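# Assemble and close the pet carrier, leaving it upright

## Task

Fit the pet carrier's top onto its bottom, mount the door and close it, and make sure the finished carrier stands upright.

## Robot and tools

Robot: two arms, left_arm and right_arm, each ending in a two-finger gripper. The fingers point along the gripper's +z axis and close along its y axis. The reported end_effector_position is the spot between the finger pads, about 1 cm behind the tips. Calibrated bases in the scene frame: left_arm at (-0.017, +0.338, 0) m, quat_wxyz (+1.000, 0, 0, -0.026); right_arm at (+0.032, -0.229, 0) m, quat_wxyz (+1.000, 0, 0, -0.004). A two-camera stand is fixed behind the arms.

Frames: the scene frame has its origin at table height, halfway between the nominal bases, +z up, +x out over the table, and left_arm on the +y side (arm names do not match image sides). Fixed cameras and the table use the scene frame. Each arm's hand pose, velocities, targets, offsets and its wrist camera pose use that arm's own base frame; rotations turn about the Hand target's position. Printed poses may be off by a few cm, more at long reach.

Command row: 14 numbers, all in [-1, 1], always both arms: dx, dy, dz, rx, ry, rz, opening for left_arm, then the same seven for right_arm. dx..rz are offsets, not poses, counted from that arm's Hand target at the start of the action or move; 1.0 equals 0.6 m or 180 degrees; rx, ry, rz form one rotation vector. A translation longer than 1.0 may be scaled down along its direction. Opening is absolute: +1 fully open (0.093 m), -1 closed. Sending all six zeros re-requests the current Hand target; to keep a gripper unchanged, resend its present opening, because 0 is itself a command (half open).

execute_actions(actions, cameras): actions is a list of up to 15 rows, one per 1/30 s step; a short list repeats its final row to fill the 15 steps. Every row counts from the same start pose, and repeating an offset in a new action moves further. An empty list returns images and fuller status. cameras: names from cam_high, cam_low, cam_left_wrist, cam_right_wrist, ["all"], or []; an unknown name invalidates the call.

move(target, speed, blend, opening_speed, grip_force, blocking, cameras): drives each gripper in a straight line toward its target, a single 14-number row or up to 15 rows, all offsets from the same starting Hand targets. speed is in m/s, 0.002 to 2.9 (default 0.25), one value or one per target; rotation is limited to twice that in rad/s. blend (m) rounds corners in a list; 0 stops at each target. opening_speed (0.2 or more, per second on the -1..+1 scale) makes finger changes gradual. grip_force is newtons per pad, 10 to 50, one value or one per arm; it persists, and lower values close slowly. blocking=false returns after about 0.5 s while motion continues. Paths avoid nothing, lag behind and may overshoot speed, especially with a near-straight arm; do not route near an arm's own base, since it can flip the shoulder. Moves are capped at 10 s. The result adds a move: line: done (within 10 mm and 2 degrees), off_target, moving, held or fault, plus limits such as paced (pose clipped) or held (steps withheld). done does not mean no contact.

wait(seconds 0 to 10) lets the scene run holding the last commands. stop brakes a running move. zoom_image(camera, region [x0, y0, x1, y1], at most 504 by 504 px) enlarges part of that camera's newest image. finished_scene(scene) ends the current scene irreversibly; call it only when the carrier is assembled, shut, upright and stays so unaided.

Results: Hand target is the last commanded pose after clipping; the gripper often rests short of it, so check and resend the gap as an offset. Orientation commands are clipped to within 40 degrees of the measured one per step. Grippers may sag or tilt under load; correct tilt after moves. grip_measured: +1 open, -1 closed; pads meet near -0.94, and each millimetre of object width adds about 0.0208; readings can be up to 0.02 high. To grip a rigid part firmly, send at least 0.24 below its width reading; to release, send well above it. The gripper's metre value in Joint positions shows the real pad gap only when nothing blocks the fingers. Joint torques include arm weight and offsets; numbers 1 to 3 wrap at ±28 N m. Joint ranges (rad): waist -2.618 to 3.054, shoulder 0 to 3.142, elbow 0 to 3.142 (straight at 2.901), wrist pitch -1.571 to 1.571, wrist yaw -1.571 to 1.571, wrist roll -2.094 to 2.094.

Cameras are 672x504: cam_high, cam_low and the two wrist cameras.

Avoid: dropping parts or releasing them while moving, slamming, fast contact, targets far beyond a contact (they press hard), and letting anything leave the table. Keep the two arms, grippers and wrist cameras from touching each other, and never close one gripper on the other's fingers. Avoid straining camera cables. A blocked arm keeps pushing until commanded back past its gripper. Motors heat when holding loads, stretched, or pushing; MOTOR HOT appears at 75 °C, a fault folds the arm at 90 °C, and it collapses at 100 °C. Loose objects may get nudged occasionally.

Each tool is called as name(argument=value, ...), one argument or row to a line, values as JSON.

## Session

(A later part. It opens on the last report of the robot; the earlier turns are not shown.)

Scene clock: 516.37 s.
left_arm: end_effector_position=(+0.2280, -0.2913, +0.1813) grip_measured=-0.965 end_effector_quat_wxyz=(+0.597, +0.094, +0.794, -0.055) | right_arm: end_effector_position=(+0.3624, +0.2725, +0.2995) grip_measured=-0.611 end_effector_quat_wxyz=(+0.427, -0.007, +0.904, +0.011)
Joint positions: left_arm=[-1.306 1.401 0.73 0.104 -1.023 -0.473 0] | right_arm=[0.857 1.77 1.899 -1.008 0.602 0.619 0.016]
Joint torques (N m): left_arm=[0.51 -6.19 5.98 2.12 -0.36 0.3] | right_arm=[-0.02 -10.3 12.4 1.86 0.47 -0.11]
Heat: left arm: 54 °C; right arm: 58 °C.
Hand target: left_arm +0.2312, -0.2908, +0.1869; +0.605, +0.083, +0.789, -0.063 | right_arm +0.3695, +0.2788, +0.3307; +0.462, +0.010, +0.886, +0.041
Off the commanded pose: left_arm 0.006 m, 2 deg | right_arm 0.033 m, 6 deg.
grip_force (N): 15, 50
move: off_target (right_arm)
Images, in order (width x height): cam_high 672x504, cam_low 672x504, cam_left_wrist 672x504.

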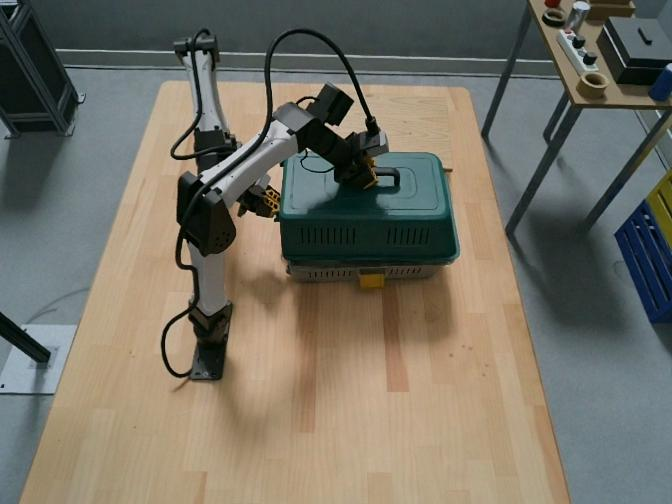

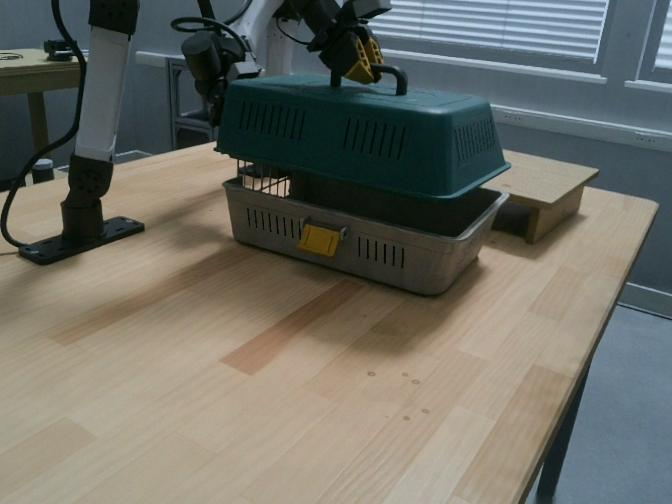

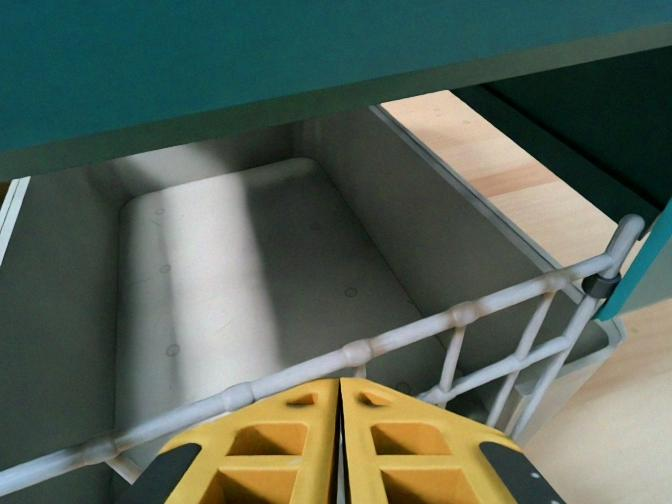

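move(
  target=[-0.17,0,0.05,0,0,0,-1,0.0,0.0,0.0,0,0.0,0,-1],
  speed=0.08,
  cameras=["cam_high","cam_low","cam_left_wrist"],
)

zoom_image(
  camera="cam_low",
  region=[200, 140, 310, 220],
)

zoom_image(
  camera="cam_left_wrist",
  region=[340, 0, 672, 400],
)

zoom_image(
  camera="cam_left_wrist",
  region=[0, 100, 336, 500],
)

Scene clock: 522.67 s.
left_arm: end_effector_position=(+0.1299, -0.2855, +0.2066) grip_measured=-0.974 end_effector_quat_wxyz=(+0.597, +0.099, +0.794, -0.052) | right_arm: end_effector_position=(+0.3611, +0.2730, +0.2979) grip_measured=-0.611 end_effector_quat_wxyz=(+0.423, -0.009, +0.906, +0.013)
Joint positions: left_arm=[-1.682 1.428 0.986 -0.803 -1.269 -1.192 0] | right_arm=[0.857 1.77 1.899 -1.014 0.593 0.619 0.016]
Joint torques (N m): left_arm=[-0.18 -4.36 8.96 0.8 -0.83 -0.11] | right_arm=[0.01 -10.39 12.29 1.9 0.56 -0.09]
Heat: left arm: 55 °C; right arm: 60 °C.
Hand target: left_arm +0.1292, -0.2909, +0.2169; +0.605, +0.083, +0.789, -0.063 | right_arm +0.3695, +0.2788, +0.3306; +0.462, +0.010, +0.886, +0.042
Off the commanded pose: left_arm 0.012 m, 3 deg | right_arm 0.034 m, 6 deg.
grip_force (N): 15, 50
move: off_target (left_arm, right_arm)
Images, in order (width x height): cam_high 672x504, cam_low 672x504, cam_left_wrist 672x504.

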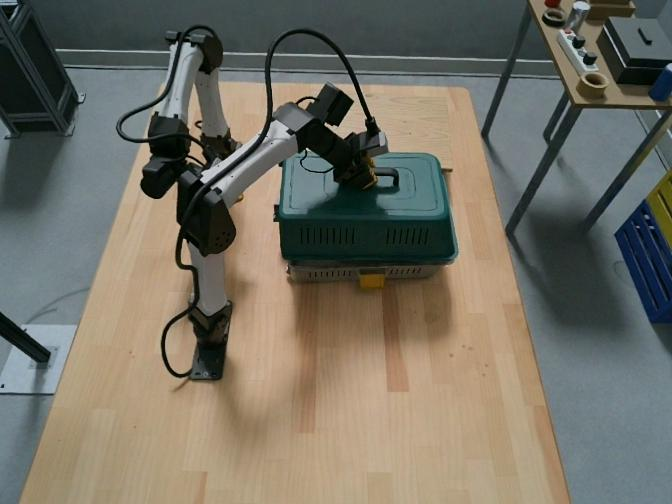

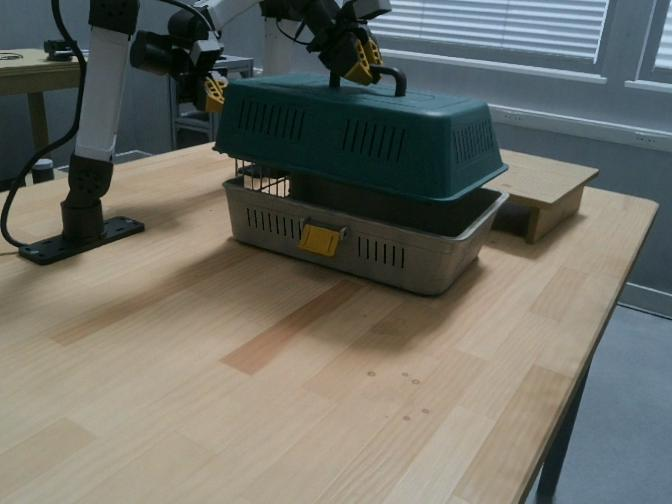

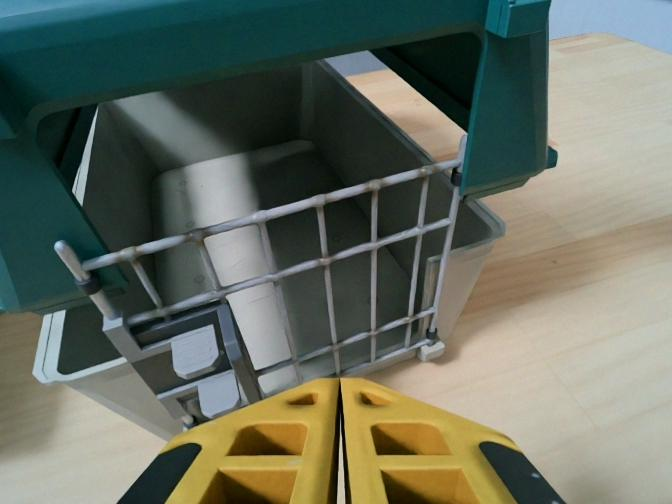

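Scaled by 4.582 from the camera's 672x504 image, which has a finer 960x720 frame.

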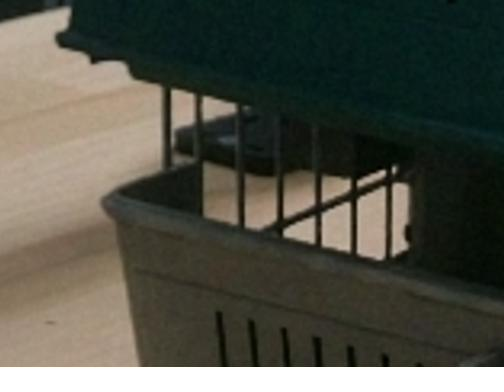

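Scaled by 1.260 from the camera's 672x504 image, which has a finer 960x720 frame.

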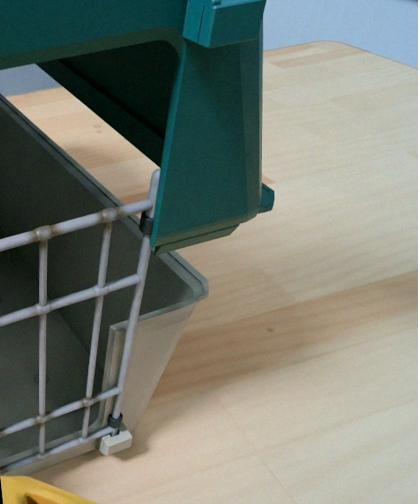

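Scaled by 1.260 from the camera's 672x504 image, which has a finer 960x720 frame.

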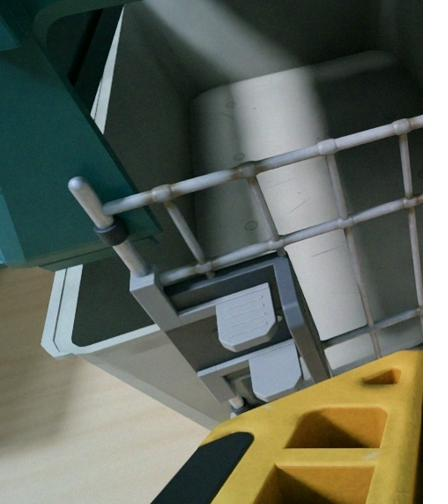

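move(
  target=[-0.03,0.02,0.06,0.0,-0.05,0.08,-1,0.0,0.0,0.0,0,0.0,0,-1],
  speed=0.08,
  cameras=["cam_left_wrist"],
)

zoom_image(
  camera="cam_left_wrist",
  region=[0, 0, 336, 400],
)

zoom_image(
  camera="cam_left_wrist",
  region=[336, 0, 672, 400],
)

NO LINK: the link to the robot was lost, through no command of yours. Nothing of this call was sent. You have no control until a person gives it back. Your reply's later calls are not run. To wait, call execute_actions with no actions. The wait itself costs no score and uses none of the scene's actions.

NO LINK: the link to the robot is lost, so no picture can be shown. You have no control until a person gives it back. To wait, call execute_actions with no actions.

NO LINK: the link to the robot is lost, so no picture can be shown. You have no control until a person gives it back. To wait, call execute_actions with no actions.

execute_actions(
  actions=[],
)

NO LINK, STILL. Call execute_actions again with no actions.

execute_actions(
  actions=[],
)

NO LINK, STILL. Call execute_actions again with no actions.

wait(
  seconds=10,
)

execute_actions(
  actions=[],
)

NO LINK, STILL. Call execute_actions again with no actions.

not run: an earlier result of this reply reported a stop or a fault. Calls in your next reply go to the robot.

execute_actions(
  actions=[],
)

Scene clock: 594.73 s.
left_arm: end_effector_position=(+0.1299, -0.2854, +0.2066) grip_measured=-0.974 end_effector_quat_wxyz=(+0.597, +0.099, +0.794, -0.051) | right_arm: end_effector_position=(+0.3572, +0.2716, +0.2879) grip_measured=-0.611 end_effector_quat_wxyz=(+0.405, -0.017, +0.914, +0.003)
Joint positions: left_arm=[-1.682 1.428 0.986 -0.803 -1.269 -1.193 0] | right_arm=[0.857 1.78 1.899 -1.051 0.578 0.623 0.016]
Joint velocities: within noise
Joint torques (N m): left_arm=[0.09 -5.53 6.3 0.85 -0.6 0.13] | right_arm=[-0.21 -10.32 7.38 1.72 0.47 -0.1]
Heat: left arm: 57 °C; right arm: 53 °C.
Hand target: left_arm +0.1299, -0.2854, +0.2066; +0.597, +0.099, +0.794, -0.051 | right_arm +0.3610, +0.2730, +0.2979; +0.423, -0.009, +0.906, +0.013
Tool commands: left_gripper/opening=-1.0 right_gripper/opening=-1.0
CONTROL GIVEN BACK BY A PERSON. The link is back. The arms hold where they stopped. Where a move or wait says "fault", it means the lost link, not a fault of the arm. Commands run again from your next reply on.
grip_force (N): 15, 50

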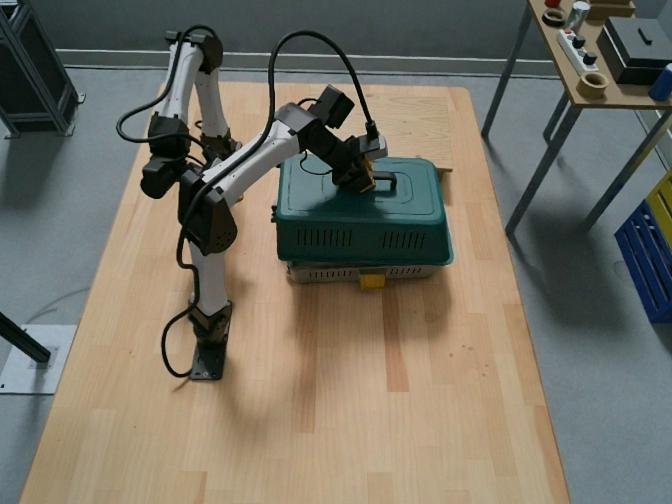

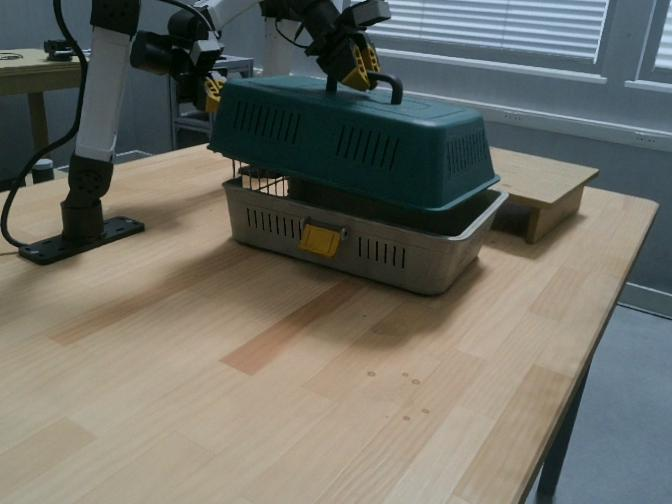

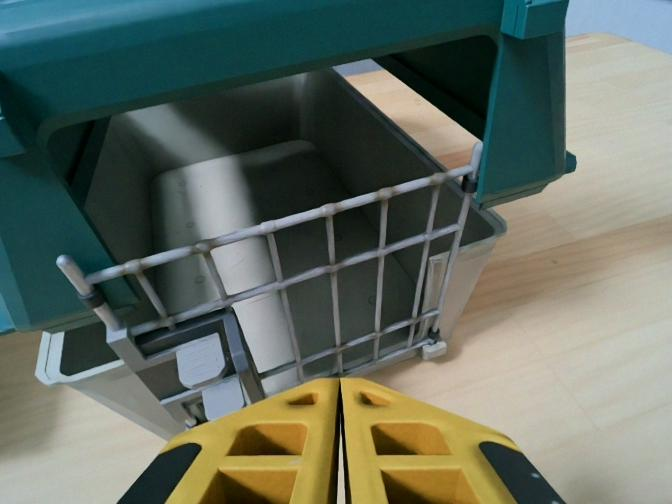

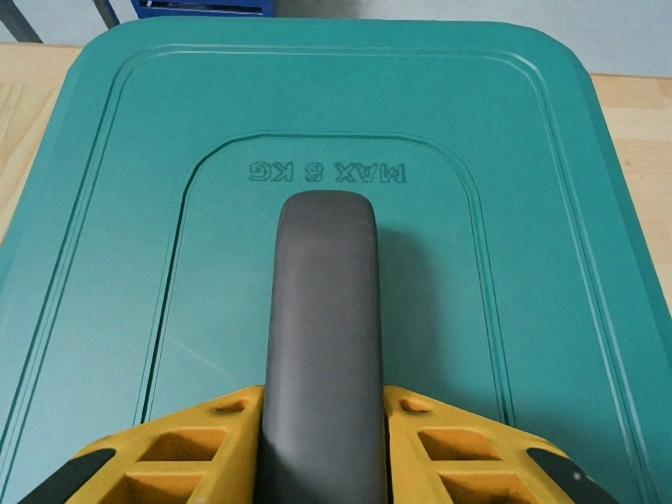

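move(
  target=[-0.03,0.02,0.09,0.0,-0.06,0.08,-1,0.005,0.003,0.055,0.021,-0.027,-0.002,-1],
  speed=0.08,
  cameras=["cam_left_wrist","cam_high","cam_low"],
)

zoom_image(
  camera="cam_left_wrist",
  region=[0, 0, 336, 400],
)

zoom_image(
  camera="cam_left_wrist",
  region=[336, 0, 672, 400],
)

Scene clock: 601.77 s.
left_arm: end_effector_position=(+0.1135, -0.2726, +0.2422) grip_measured=-0.974 end_effector_quat_wxyz=(+0.636, +0.075, +0.768, -0.017) | right_arm: end_effector_position=(+0.3581, +0.2721, +0.2889) grip_measured=-0.611 end_effector_quat_wxyz=(+0.408, -0.016, +0.913, +0.004)
Joint positions: left_arm=[-1.769 1.621 1.247 -1.558 -1.365 -1.868 0] | right_arm=[0.857 1.78 1.899 -1.044 0.581 0.623 0.016]
Joint torques (N m): left_arm=[-0.36 -9.16 7.53 -0.32 -0.9 0.16] | right_arm=[0.32 -13.97 9.87 2.08 0.69 -0.11]
Heat: left arm: 57 °C; right arm: 53 °C.
Hand target: left_arm +0.1119, -0.2734, +0.2606; +0.671, +0.004, +0.741, +0.033 | right_arm +0.3641, +0.2748, +0.3309; +0.461, +0.007, +0.886, +0.041
Off the commanded pose: left_arm 0.018 m, 11 deg | right_arm 0.043 m, 8 deg.
CONTROL GIVEN BACK BY A PERSON, as an earlier result said. Commands run again.
joint sent to its limit (left arm) — joint 4 (wrist pitch), lower limit. The joint targets are off in orientation, not in position.
grip_force (N): 15, 50
move: off_target (left_arm, right_arm)
Images, in order (width x height): cam_high 672x504, cam_low 672x504, cam_left_wrist 672x504.

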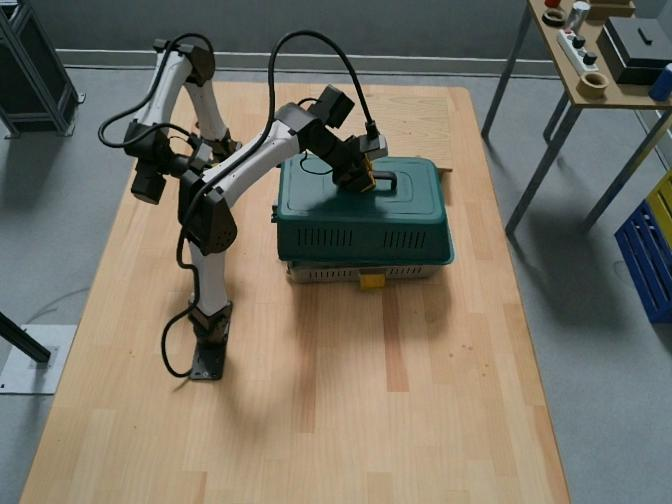

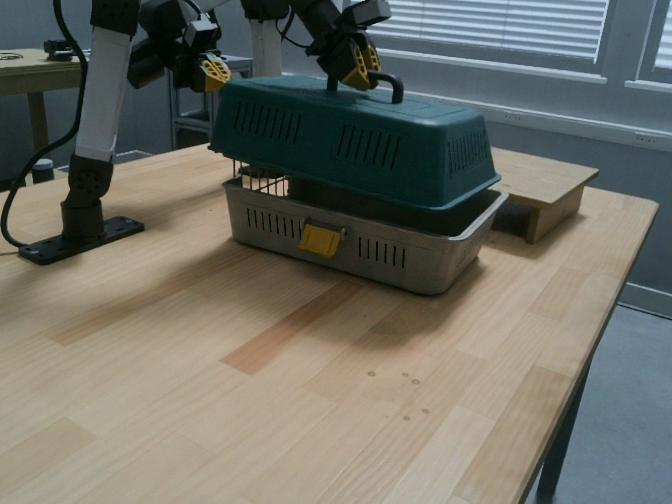

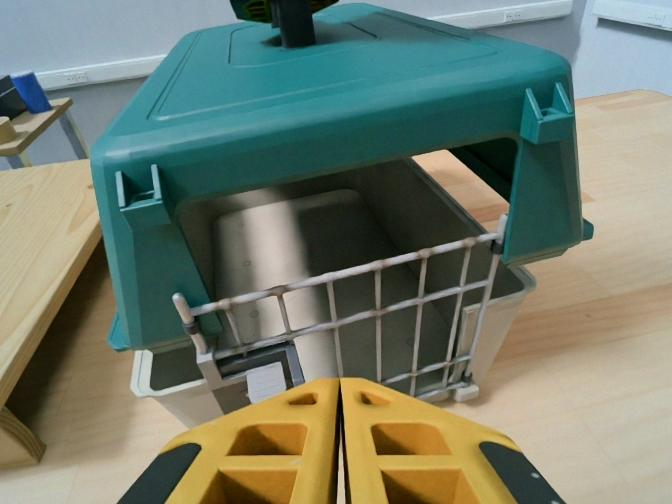

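Scaled by 1.260 from the camera's 672x504 image, which has a finer 960x720 frame.

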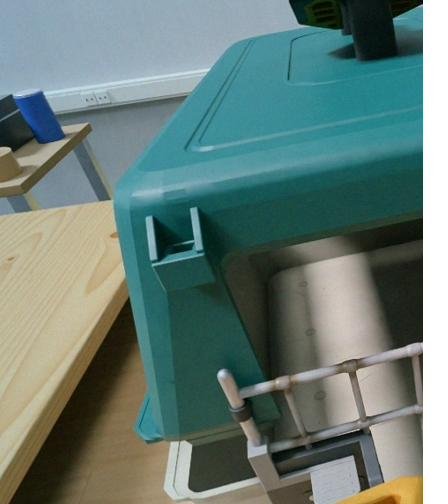

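Scaled by 1.260 from the camera's 672x504 image, which has a finer 960x720 frame.

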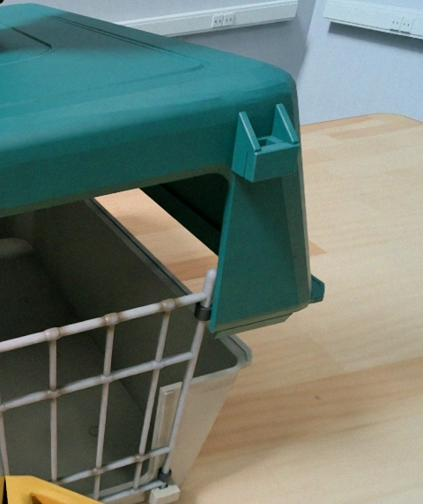

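zoom_image(
  camera="cam_high",
  region=[255, 220, 465, 300],
)

zoom_image(
  camera="cam_high",
  region=[250, 180, 320, 290],
)

zoom_image(
  camera="cam_low",
  region=[190, 60, 530, 300],
)

Scaled by 2.400 from the camera's 672x504 image, which has a finer 960x720 frame.

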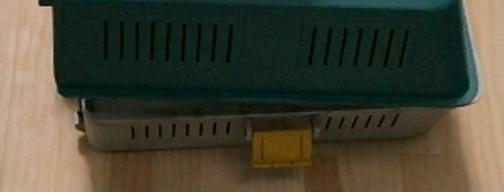

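Scaled by 4.582 from the camera's 672x504 image, which has a finer 960x720 frame.

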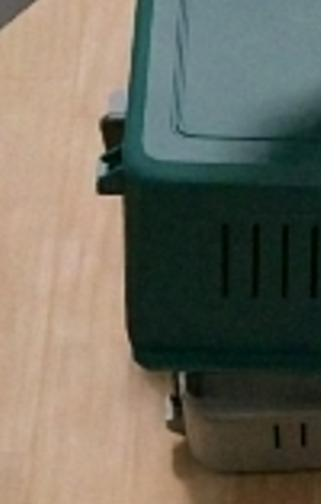

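Scaled by 1.482 from the camera's 672x504 image, which has a finer 960x720 frame.

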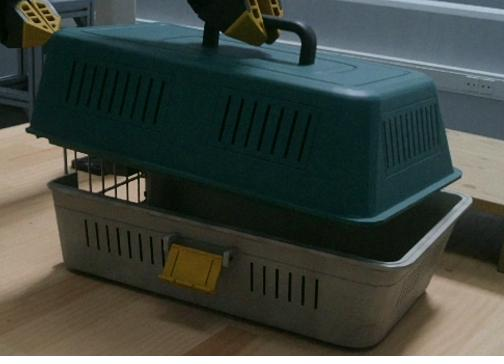

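move(
  target=[0,0,0.0,0.0,0,0,-1,0.022,0.022,0.0,0.003,-0.009,0.009,-1],
  speed=0.05,
  cameras=["cam_left_wrist","cam_high","cam_low"],
)

zoom_image(
  camera="cam_left_wrist",
  region=[84, 60, 588, 420],
)

zoom_image(
  camera="cam_high",
  region=[255, 220, 465, 300],
)

zoom_image(
  camera="cam_low",
  region=[190, 60, 530, 300],
)

Scene clock: 630.80 s.
left_arm: end_effector_position=(+0.1136, -0.2726, +0.2424) grip_measured=-0.974 end_effector_quat_wxyz=(+0.636, +0.075, +0.768, -0.017) | right_arm: end_effector_position=(+0.3642, +0.2783, +0.2963) grip_measured=-0.611 end_effector_quat_wxyz=(+0.425, -0.024, +0.905, +0.013)
Joint positions: left_arm=[-1.769 1.621 1.247 -1.558 -1.366 -1.868 0] | right_arm=[0.857 1.78 1.899 -0.991 0.585 0.585 0.016]
Joint torques (N m): left_arm=[-0.42 -9.2 7.65 -0.3 -0.88 0.2] | right_arm=[-0.32 -10.99 10.81 2.34 0.48 -0.19]
Heat: left arm: 56 °C; right arm: 56 °C.
Hand target: left_arm +0.1119, -0.2734, +0.2607; +0.671, +0.004, +0.741, +0.033 | right_arm +0.3772, +0.2880, +0.3309; +0.473, -0.004, +0.880, +0.052
Off the commanded pose: left_arm 0.018 m, 11 deg | right_arm 0.038 m, 8 deg.
joint sent to its limit (left arm) — joint 4 (wrist pitch), lower limit. The joint targets are off in orientation, not in position.
grip_force (N): 15, 50
move: off_target (left_arm, right_arm)
Images, in order (width x height): cam_high 672x504, cam_low 672x504, cam_left_wrist 672x504.

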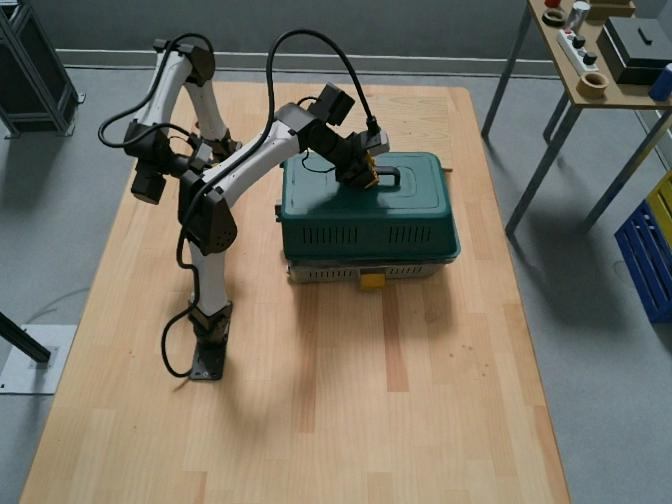

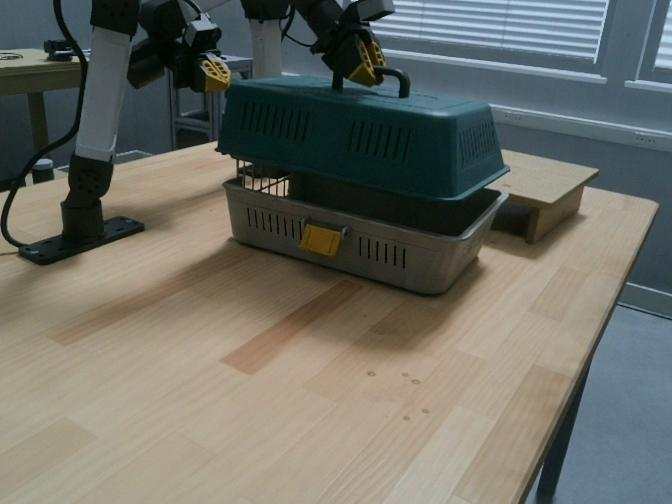

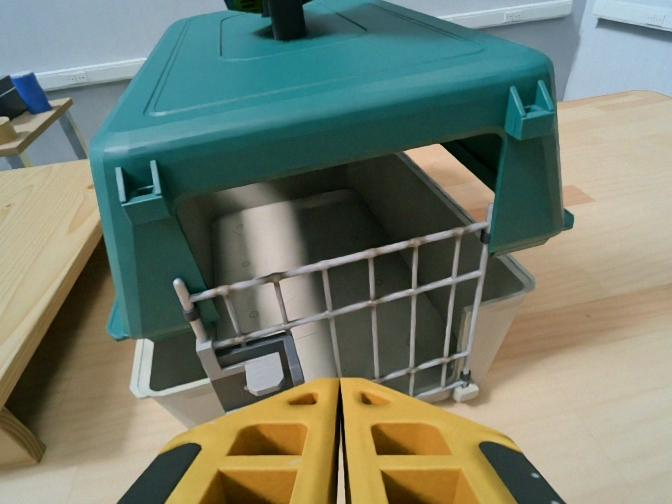

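Scaled by 1.000.

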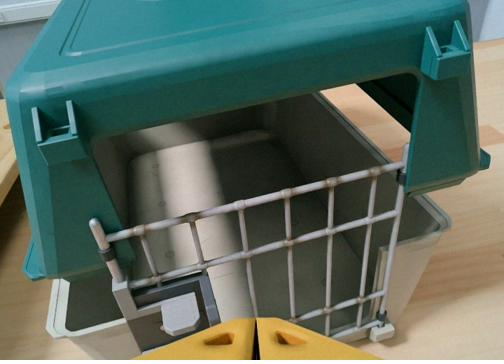

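Scaled by 2.400 from the camera's 672x504 image, which has a finer 960x720 frame.

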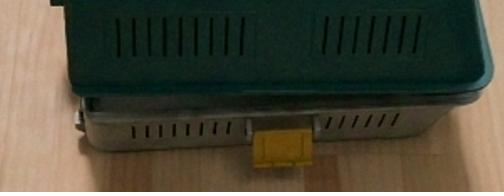

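Scaled by 1.482 from the camera's 672x504 image, which has a finer 960x720 frame.

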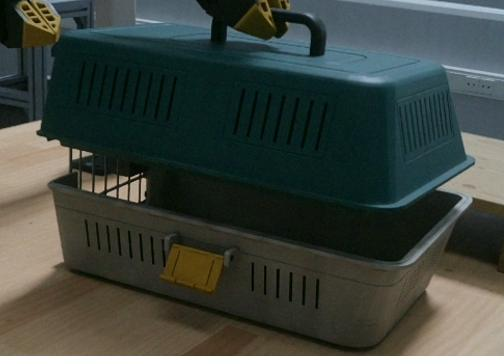

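move(
  target=[0,0,0.0,0.0,0,0,-0.48,0.003,0.014,0.0,0.0,0,0.007,-1],
  speed=0.05,
  cameras=["cam_left_wrist","cam_high"],
)

zoom_image(
  camera="cam_left_wrist",
  region=[84, 60, 588, 420],
)

zoom_image(
  camera="cam_high",
  region=[255, 220, 465, 300],
)

Scene clock: 640.70 s.
left_arm: end_effector_position=(+0.1136, -0.2726, +0.2424) grip_measured=-0.482 end_effector_quat_wxyz=(+0.636, +0.075, +0.768, -0.017) | right_arm: end_effector_position=(+0.3662, +0.2815, +0.2935) grip_measured=-0.611 end_effector_quat_wxyz=(+0.424, -0.030, +0.905, +0.012)
Joint positions: left_arm=[-1.769 1.621 1.247 -1.558 -1.366 -1.868 0.022] | right_arm=[0.857 1.789 1.899 -0.98 0.58 0.572 0.016]
Joint torques (N m): left_arm=[-0.43 -9.17 7.51 -0.35 -0.88 0.2] | right_arm=[0.14 -10.33 12.49 2.3 0.37 -0.19]
Heat: left arm: 56 °C; right arm: 57 °C.
Hand target: left_arm +0.1119, -0.2734, +0.2607; +0.671, +0.004, +0.741, +0.033 | right_arm +0.3791, +0.2964, +0.3309; +0.472, -0.014, +0.880, +0.057
Off the commanded pose: left_arm 0.018 m, 11 deg | right_arm 0.042 m, 8 deg.
joint sent to its limit (left arm) — joint 4 (wrist pitch), lower limit. The joint targets are off in orientation, not in position.
grip_force (N): 15, 50
move: off_target (left_arm, right_arm)
Images, in order (width x height): cam_high 672x504, cam_left_wrist 672x504.

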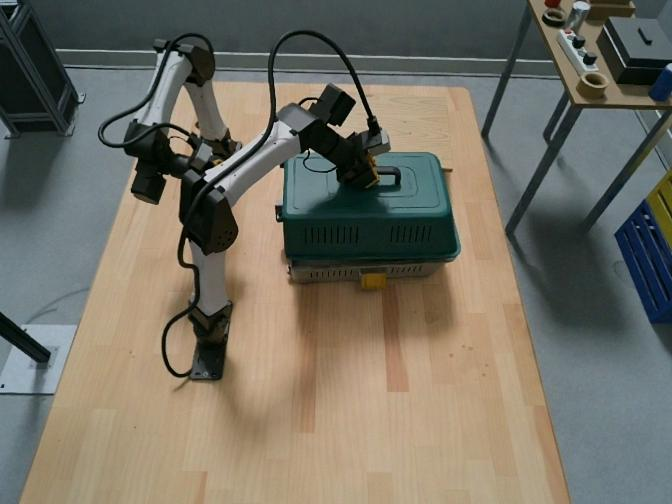

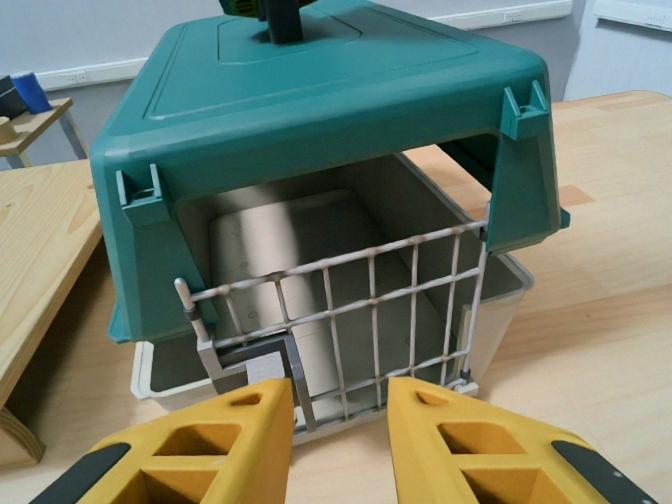

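Scaled by 1.000.

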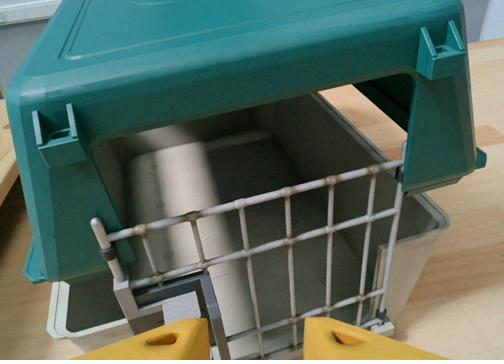

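Scaled by 2.400 from the camera's 672x504 image, which has a finer 960x720 frame.

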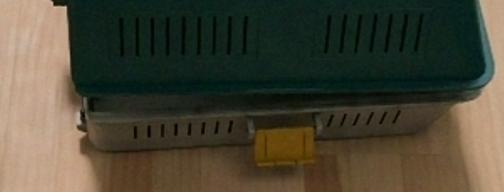

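move(
  target=[
    [0.05,-0.015,-0.123,0,0.06,-0.08,-0.48,0,0,0.0,0.0,0,0,-1],
    [0.138,-0.029,-0.123,0,0.06,-0.08,-0.48,0,0,0.0,0.0,0,0,-1],
  ],
  speed=0.07,
  cameras=["cam_left_wrist"],
)

Scene clock: 647.97 s.
left_arm: end_effector_position=(+0.1936, -0.2915, +0.1769) grip_measured=-0.482 end_effector_quat_wxyz=(+0.592, +0.112, +0.797, -0.031) | right_arm: end_effector_position=(+0.3662, +0.2815, +0.2935) grip_measured=-0.611 end_effector_quat_wxyz=(+0.424, -0.031, +0.905, +0.012)
Joint positions: left_arm=[-1.435 1.405 0.775 -0.135 -1.129 -0.629 0.022] | right_arm=[0.857 1.789 1.899 -0.98 0.58 0.572 0.016]
Joint torques (N m): left_arm=[0.57 -8.46 5.93 1.82 -0.32 0.24] | right_arm=[0.14 -10.35 12.56 2.31 0.4 -0.2]
Heat: left arm: 56 °C; right arm: 59 °C.
Hand target: left_arm +0.1948, -0.2908, +0.1869; +0.597, +0.099, +0.794, -0.051 | right_arm +0.3791, +0.2964, +0.3308; +0.472, -0.014, +0.880, +0.057
Off the commanded pose: left_arm 0.010 m, 3 deg | right_arm 0.042 m, 8 deg.
grip_force (N): 15, 50
move: off_target (left_arm, right_arm)
Images, in order (width x height): cam_left_wrist 672x504.

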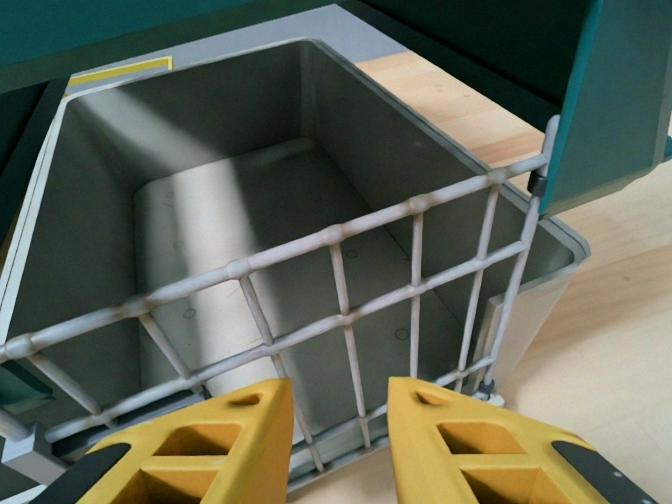

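move(
  target=[
    [0.05,0.0,0.03,0,0.0,0,-0.48,0,0,0.0,0.0,0,0,-1],
  ],
  speed=0.05,
  cameras=["cam_left_wrist"],
)

Scene clock: 651.30 s.
left_arm: end_effector_position=(+0.2220, -0.2857, +0.1842) grip_measured=-0.482 end_effector_quat_wxyz=(+0.586, +0.119, +0.801, -0.022) | right_arm: end_effector_position=(+0.3664, +0.2820, +0.2938) grip_measured=-0.611 end_effector_quat_wxyz=(+0.425, -0.031, +0.905, +0.013)
Joint positions: left_arm=[-1.324 1.383 0.775 -0.057 -1.042 -0.485 0.022] | right_arm=[0.857 1.789 1.899 -0.978 0.58 0.57 0.016]
Joint torques (N m): left_arm=[0.62 -8.09 8.53 1.92 -0.26 0.23] | right_arm=[0.13 -10.29 12.6 2.29 0.41 -0.18]
Heat: left arm: 56 °C; right arm: 60 °C.
Hand target: left_arm +0.2247, -0.2908, +0.2048; +0.597, +0.099, +0.794, -0.051 | right_arm +0.3791, +0.2964, +0.3308; +0.472, -0.014, +0.880, +0.057
Off the commanded pose: left_arm 0.021 m, 4 deg | right_arm 0.042 m, 8 deg.
grip_force (N): 15, 50
move: off_target (left_arm, right_arm)
Images, in order (width x height): cam_left_wrist 672x504.

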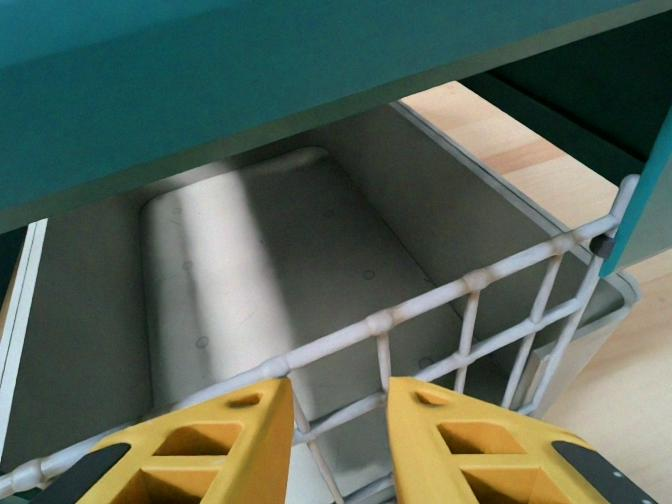

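move(
  target=[
    [-0.02,-0.008,-0.005,0,0.0,0,-0.48,0,0,0.0,0.0,0,0,-1],
    [-0.02,-0.024,-0.005,0,0.0,0,-0.48,0,0,0.0,0.0,0,0,-1],
    [0.01,-0.024,-0.005,0,0.0,0,-0.48,0,0,0.0,0.0,0,0,-1],
  ],
  speed=0.05,
  cameras=["cam_left_wrist"],
)

Scene clock: 656.70 s.
left_arm: end_effector_position=(+0.2262, -0.2967, +0.1919) grip_measured=-0.482 end_effector_quat_wxyz=(+0.591, +0.110, +0.798, -0.036) | right_arm: end_effector_position=(+0.3667, +0.2827, +0.2942) grip_measured=-0.611 end_effector_quat_wxyz=(+0.426, -0.032, +0.904, +0.015)
Joint positions: left_arm=[-1.318 1.41 0.81 -0.022 -1.035 -0.477 0.022] | right_arm=[0.857 1.789 1.899 -0.974 0.578 0.568 0.016]
Joint torques (N m): left_arm=[0.66 -4.81 8.96 2.05 -0.24 0.21] | right_arm=[0.12 -10.26 12.57 2.27 0.43 -0.16]
Heat: left arm: 56 °C; right arm: 61 °C.
Hand target: left_arm +0.2307, -0.3051, +0.2018; +0.597, +0.099, +0.794, -0.051 | right_arm +0.3791, +0.2964, +0.3308; +0.472, -0.014, +0.880, +0.057
Off the commanded pose: left_arm 0.014 m, 2 deg | right_arm 0.041 m, 8 deg.
grip_force (N): 15, 50
move: off_target (left_arm, right_arm)
Images, in order (width x height): cam_left_wrist 672x504.

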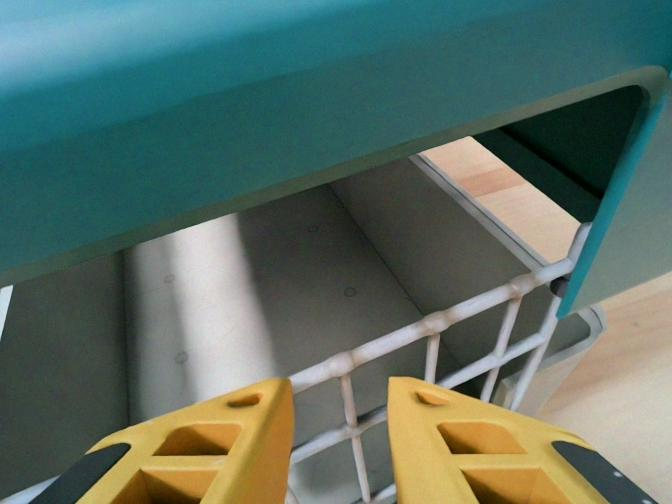

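move(
  target=[
    [0.03,-0.003,0.0,0,0.0,0,-0.48,0,0,0.0,0.0,0,0,-1],
    [0.03,-0.003,0.0,0,0.0,0,-1,0,0,0.0,0.0,0,0,-1],
  ],
  speed=0.05,
  cameras=["cam_left_wrist"],
)

Scene clock: 662.40 s.
left_arm: end_effector_position=(+0.2429, -0.2976, +0.1906) grip_measured=-0.965 end_effector_quat_wxyz=(+0.591, +0.109, +0.798, -0.035) | right_arm: end_effector_position=(+0.3725, +0.2853, +0.2989) grip_measured=-0.611 end_effector_quat_wxyz=(+0.437, -0.035, +0.899, +0.018)
Joint positions: left_arm=[-1.261 1.432 0.81 0.048 -0.989 -0.418 0] | right_arm=[0.852 1.794 1.905 -0.943 0.581 0.545 0.016]
Joint torques (N m): left_arm=[0.9 -4.71 9.55 2.01 -0.15 0.25] | right_arm=[0.42 -10.41 12.52 2.03 0.36 0.05]
Heat: left arm: 57 °C; right arm: 62 °C.
Hand target: left_arm +0.2487, -0.3070, +0.2017; +0.597, +0.100, +0.794, -0.051 | right_arm +0.3792, +0.2963, +0.3310; +0.472, -0.014, +0.879, +0.057
Off the commanded pose: left_arm 0.016 m, 2 deg | right_arm 0.034 m, 7 deg.
grip_force (N): 15, 50
move: off_target (left_arm, right_arm); target 2's new opening was sent with left_arm's hand 0.016 m and 2 deg from that target
Images, in order (width x height): cam_left_wrist 672x504.

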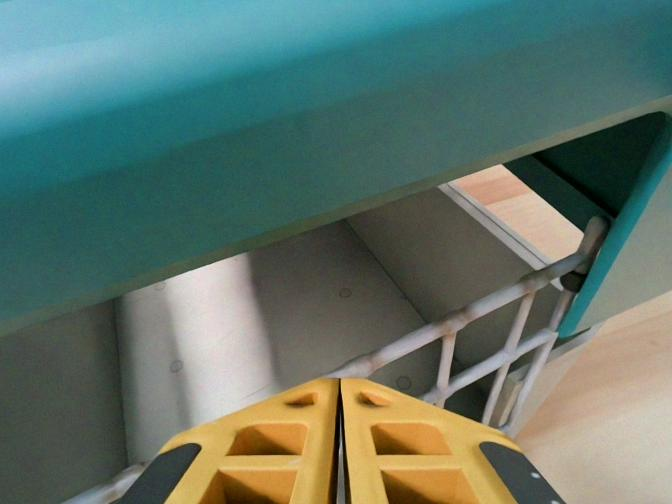

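move(
  target=[
    [-0.05,0.0,0.0,0,0.0,0,-1,0,0,0.0,0.0,0,0,-1],
  ],
  speed=0.05,
  cameras=["cam_left_wrist","cam_high"],
)

Scene clock: 666.00 s.
left_arm: end_effector_position=(+0.2179, -0.3023, +0.1834) grip_measured=-0.973 end_effector_quat_wxyz=(+0.587, +0.125, +0.800, -0.032) | right_arm: end_effector_position=(+0.3714, +0.2872, +0.2977) grip_measured=-0.611 end_effector_quat_wxyz=(+0.433, -0.038, +0.901, +0.023)
Joint positions: left_arm=[-1.347 1.432 0.81 -0.039 -1.041 -0.49 0] | right_arm=[0.852 1.794 1.905 -0.944 0.566 0.545 0.016]
Joint torques (N m): left_arm=[-0.24 -6.82 9.61 1.67 -0.49 -0.05] | right_arm=[0.43 -10.45 12.42 2.04 0.52 0.05]
Heat: left arm: 58 °C; right arm: 62 °C.
Hand target: left_arm +0.2188, -0.3069, +0.2017; +0.597, +0.099, +0.794, -0.051 | right_arm +0.3792, +0.2962, +0.3310; +0.472, -0.014, +0.879, +0.057
Off the commanded pose: left_arm 0.019 m, 4 deg | right_arm 0.035 m, 7 deg.
grip_force (N): 15, 50
move: off_target (left_arm, right_arm)
Images, in order (width x height): cam_high 672x504, cam_left_wrist 672x504.

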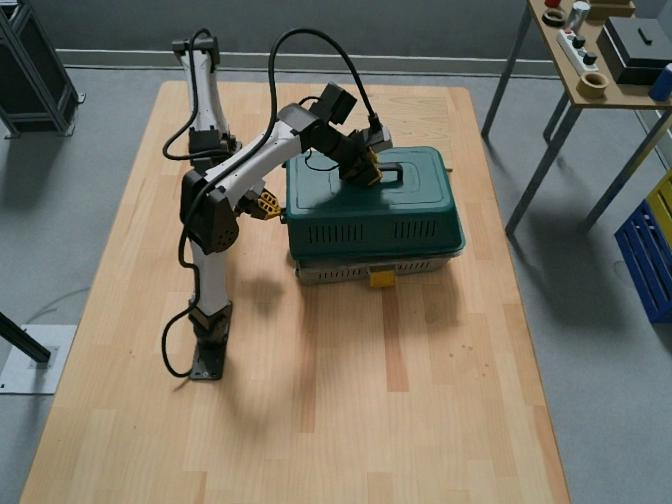

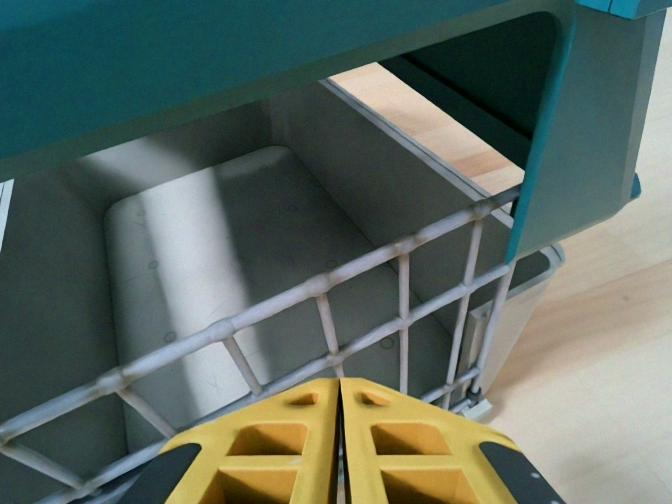

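move(
  target=[
    [-0.12,0.0,0.06,0,0.0,0,-1,-0.005,-0.01,0.1,-0.02,0.01,-0.01,-1],
  ],
  speed=0.08,
  cameras=["cam_left_wrist","cam_high","cam_low"],
)

Scene clock: 676.83 s.
left_arm: end_effector_position=(+0.1471, -0.3015, +0.2283) grip_measured=-0.973 end_effector_quat_wxyz=(+0.589, +0.116, +0.799, -0.042) | right_arm: end_effector_position=(+0.3717, +0.2896, +0.3642) grip_measured=-0.611 end_effector_quat_wxyz=(+0.424, -0.041, +0.905, +0.003)
Joint positions: left_arm=[-1.607 1.422 1.059 -0.698 -1.217 -0.959 0] | right_arm=[0.862 2.166 2.823 -1.537 0.589 0.555 0.016]
Joint torques (N m): left_arm=[-0.25 -4.3 9.29 1.1 -0.77 -0.11] | right_arm=[0.29 -11.77 9.55 1.9 0.71 0.06]
Heat: left arm: 60 °C; right arm: 63 °C.
Hand target: left_arm +0.1468, -0.3070, +0.2378; +0.597, +0.099, +0.794, -0.051 | right_arm +0.3761, +0.2903, +0.3909; +0.458, -0.014, +0.888, +0.022
Off the commanded pose: left_arm 0.011 m, 2 deg | right_arm 0.027 m, 6 deg.
elbow stopped short (right arm): the move would have taken joint 3 (elbow) straighter than the controller allows.
grip_force (N): 15, 50
move: off_target (left_arm, right_arm)
Images, in order (width x height): cam_high 672x504, cam_low 672x504, cam_left_wrist 672x504.

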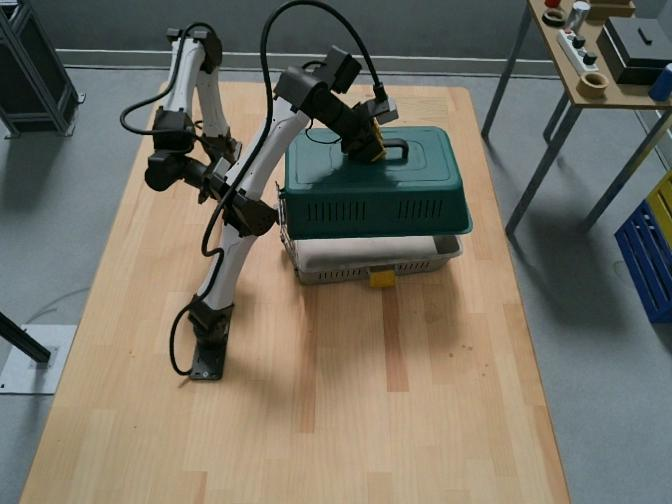

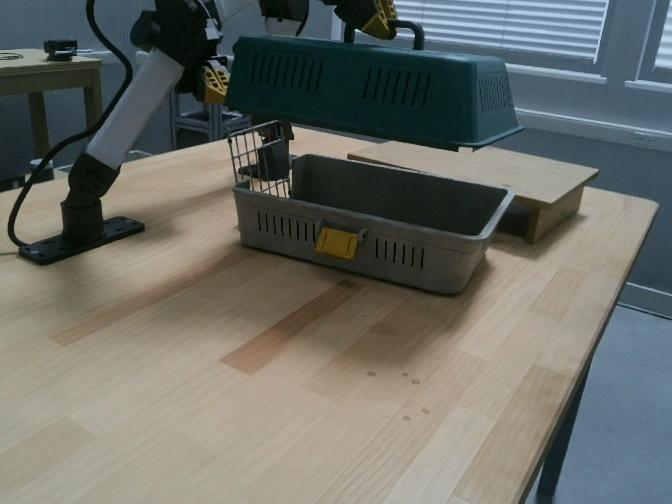

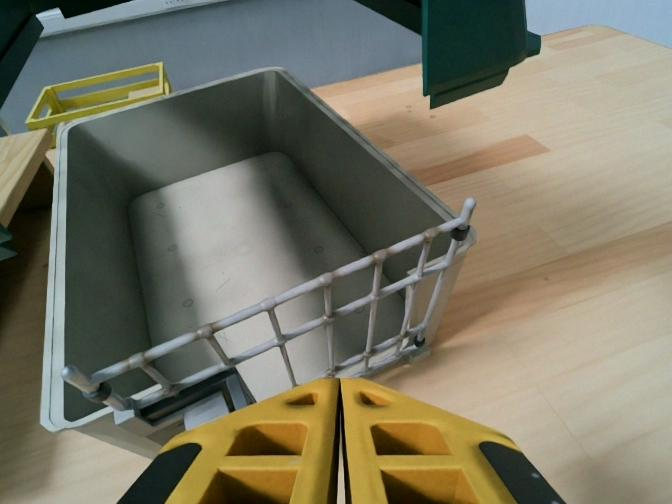

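zoom_image(
  camera="cam_high",
  region=[260, 190, 480, 300],
)

Scaled by 2.291 from the camera's 672x504 image, which has a finer 960x720 frame.

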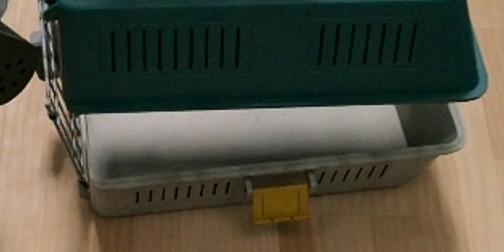

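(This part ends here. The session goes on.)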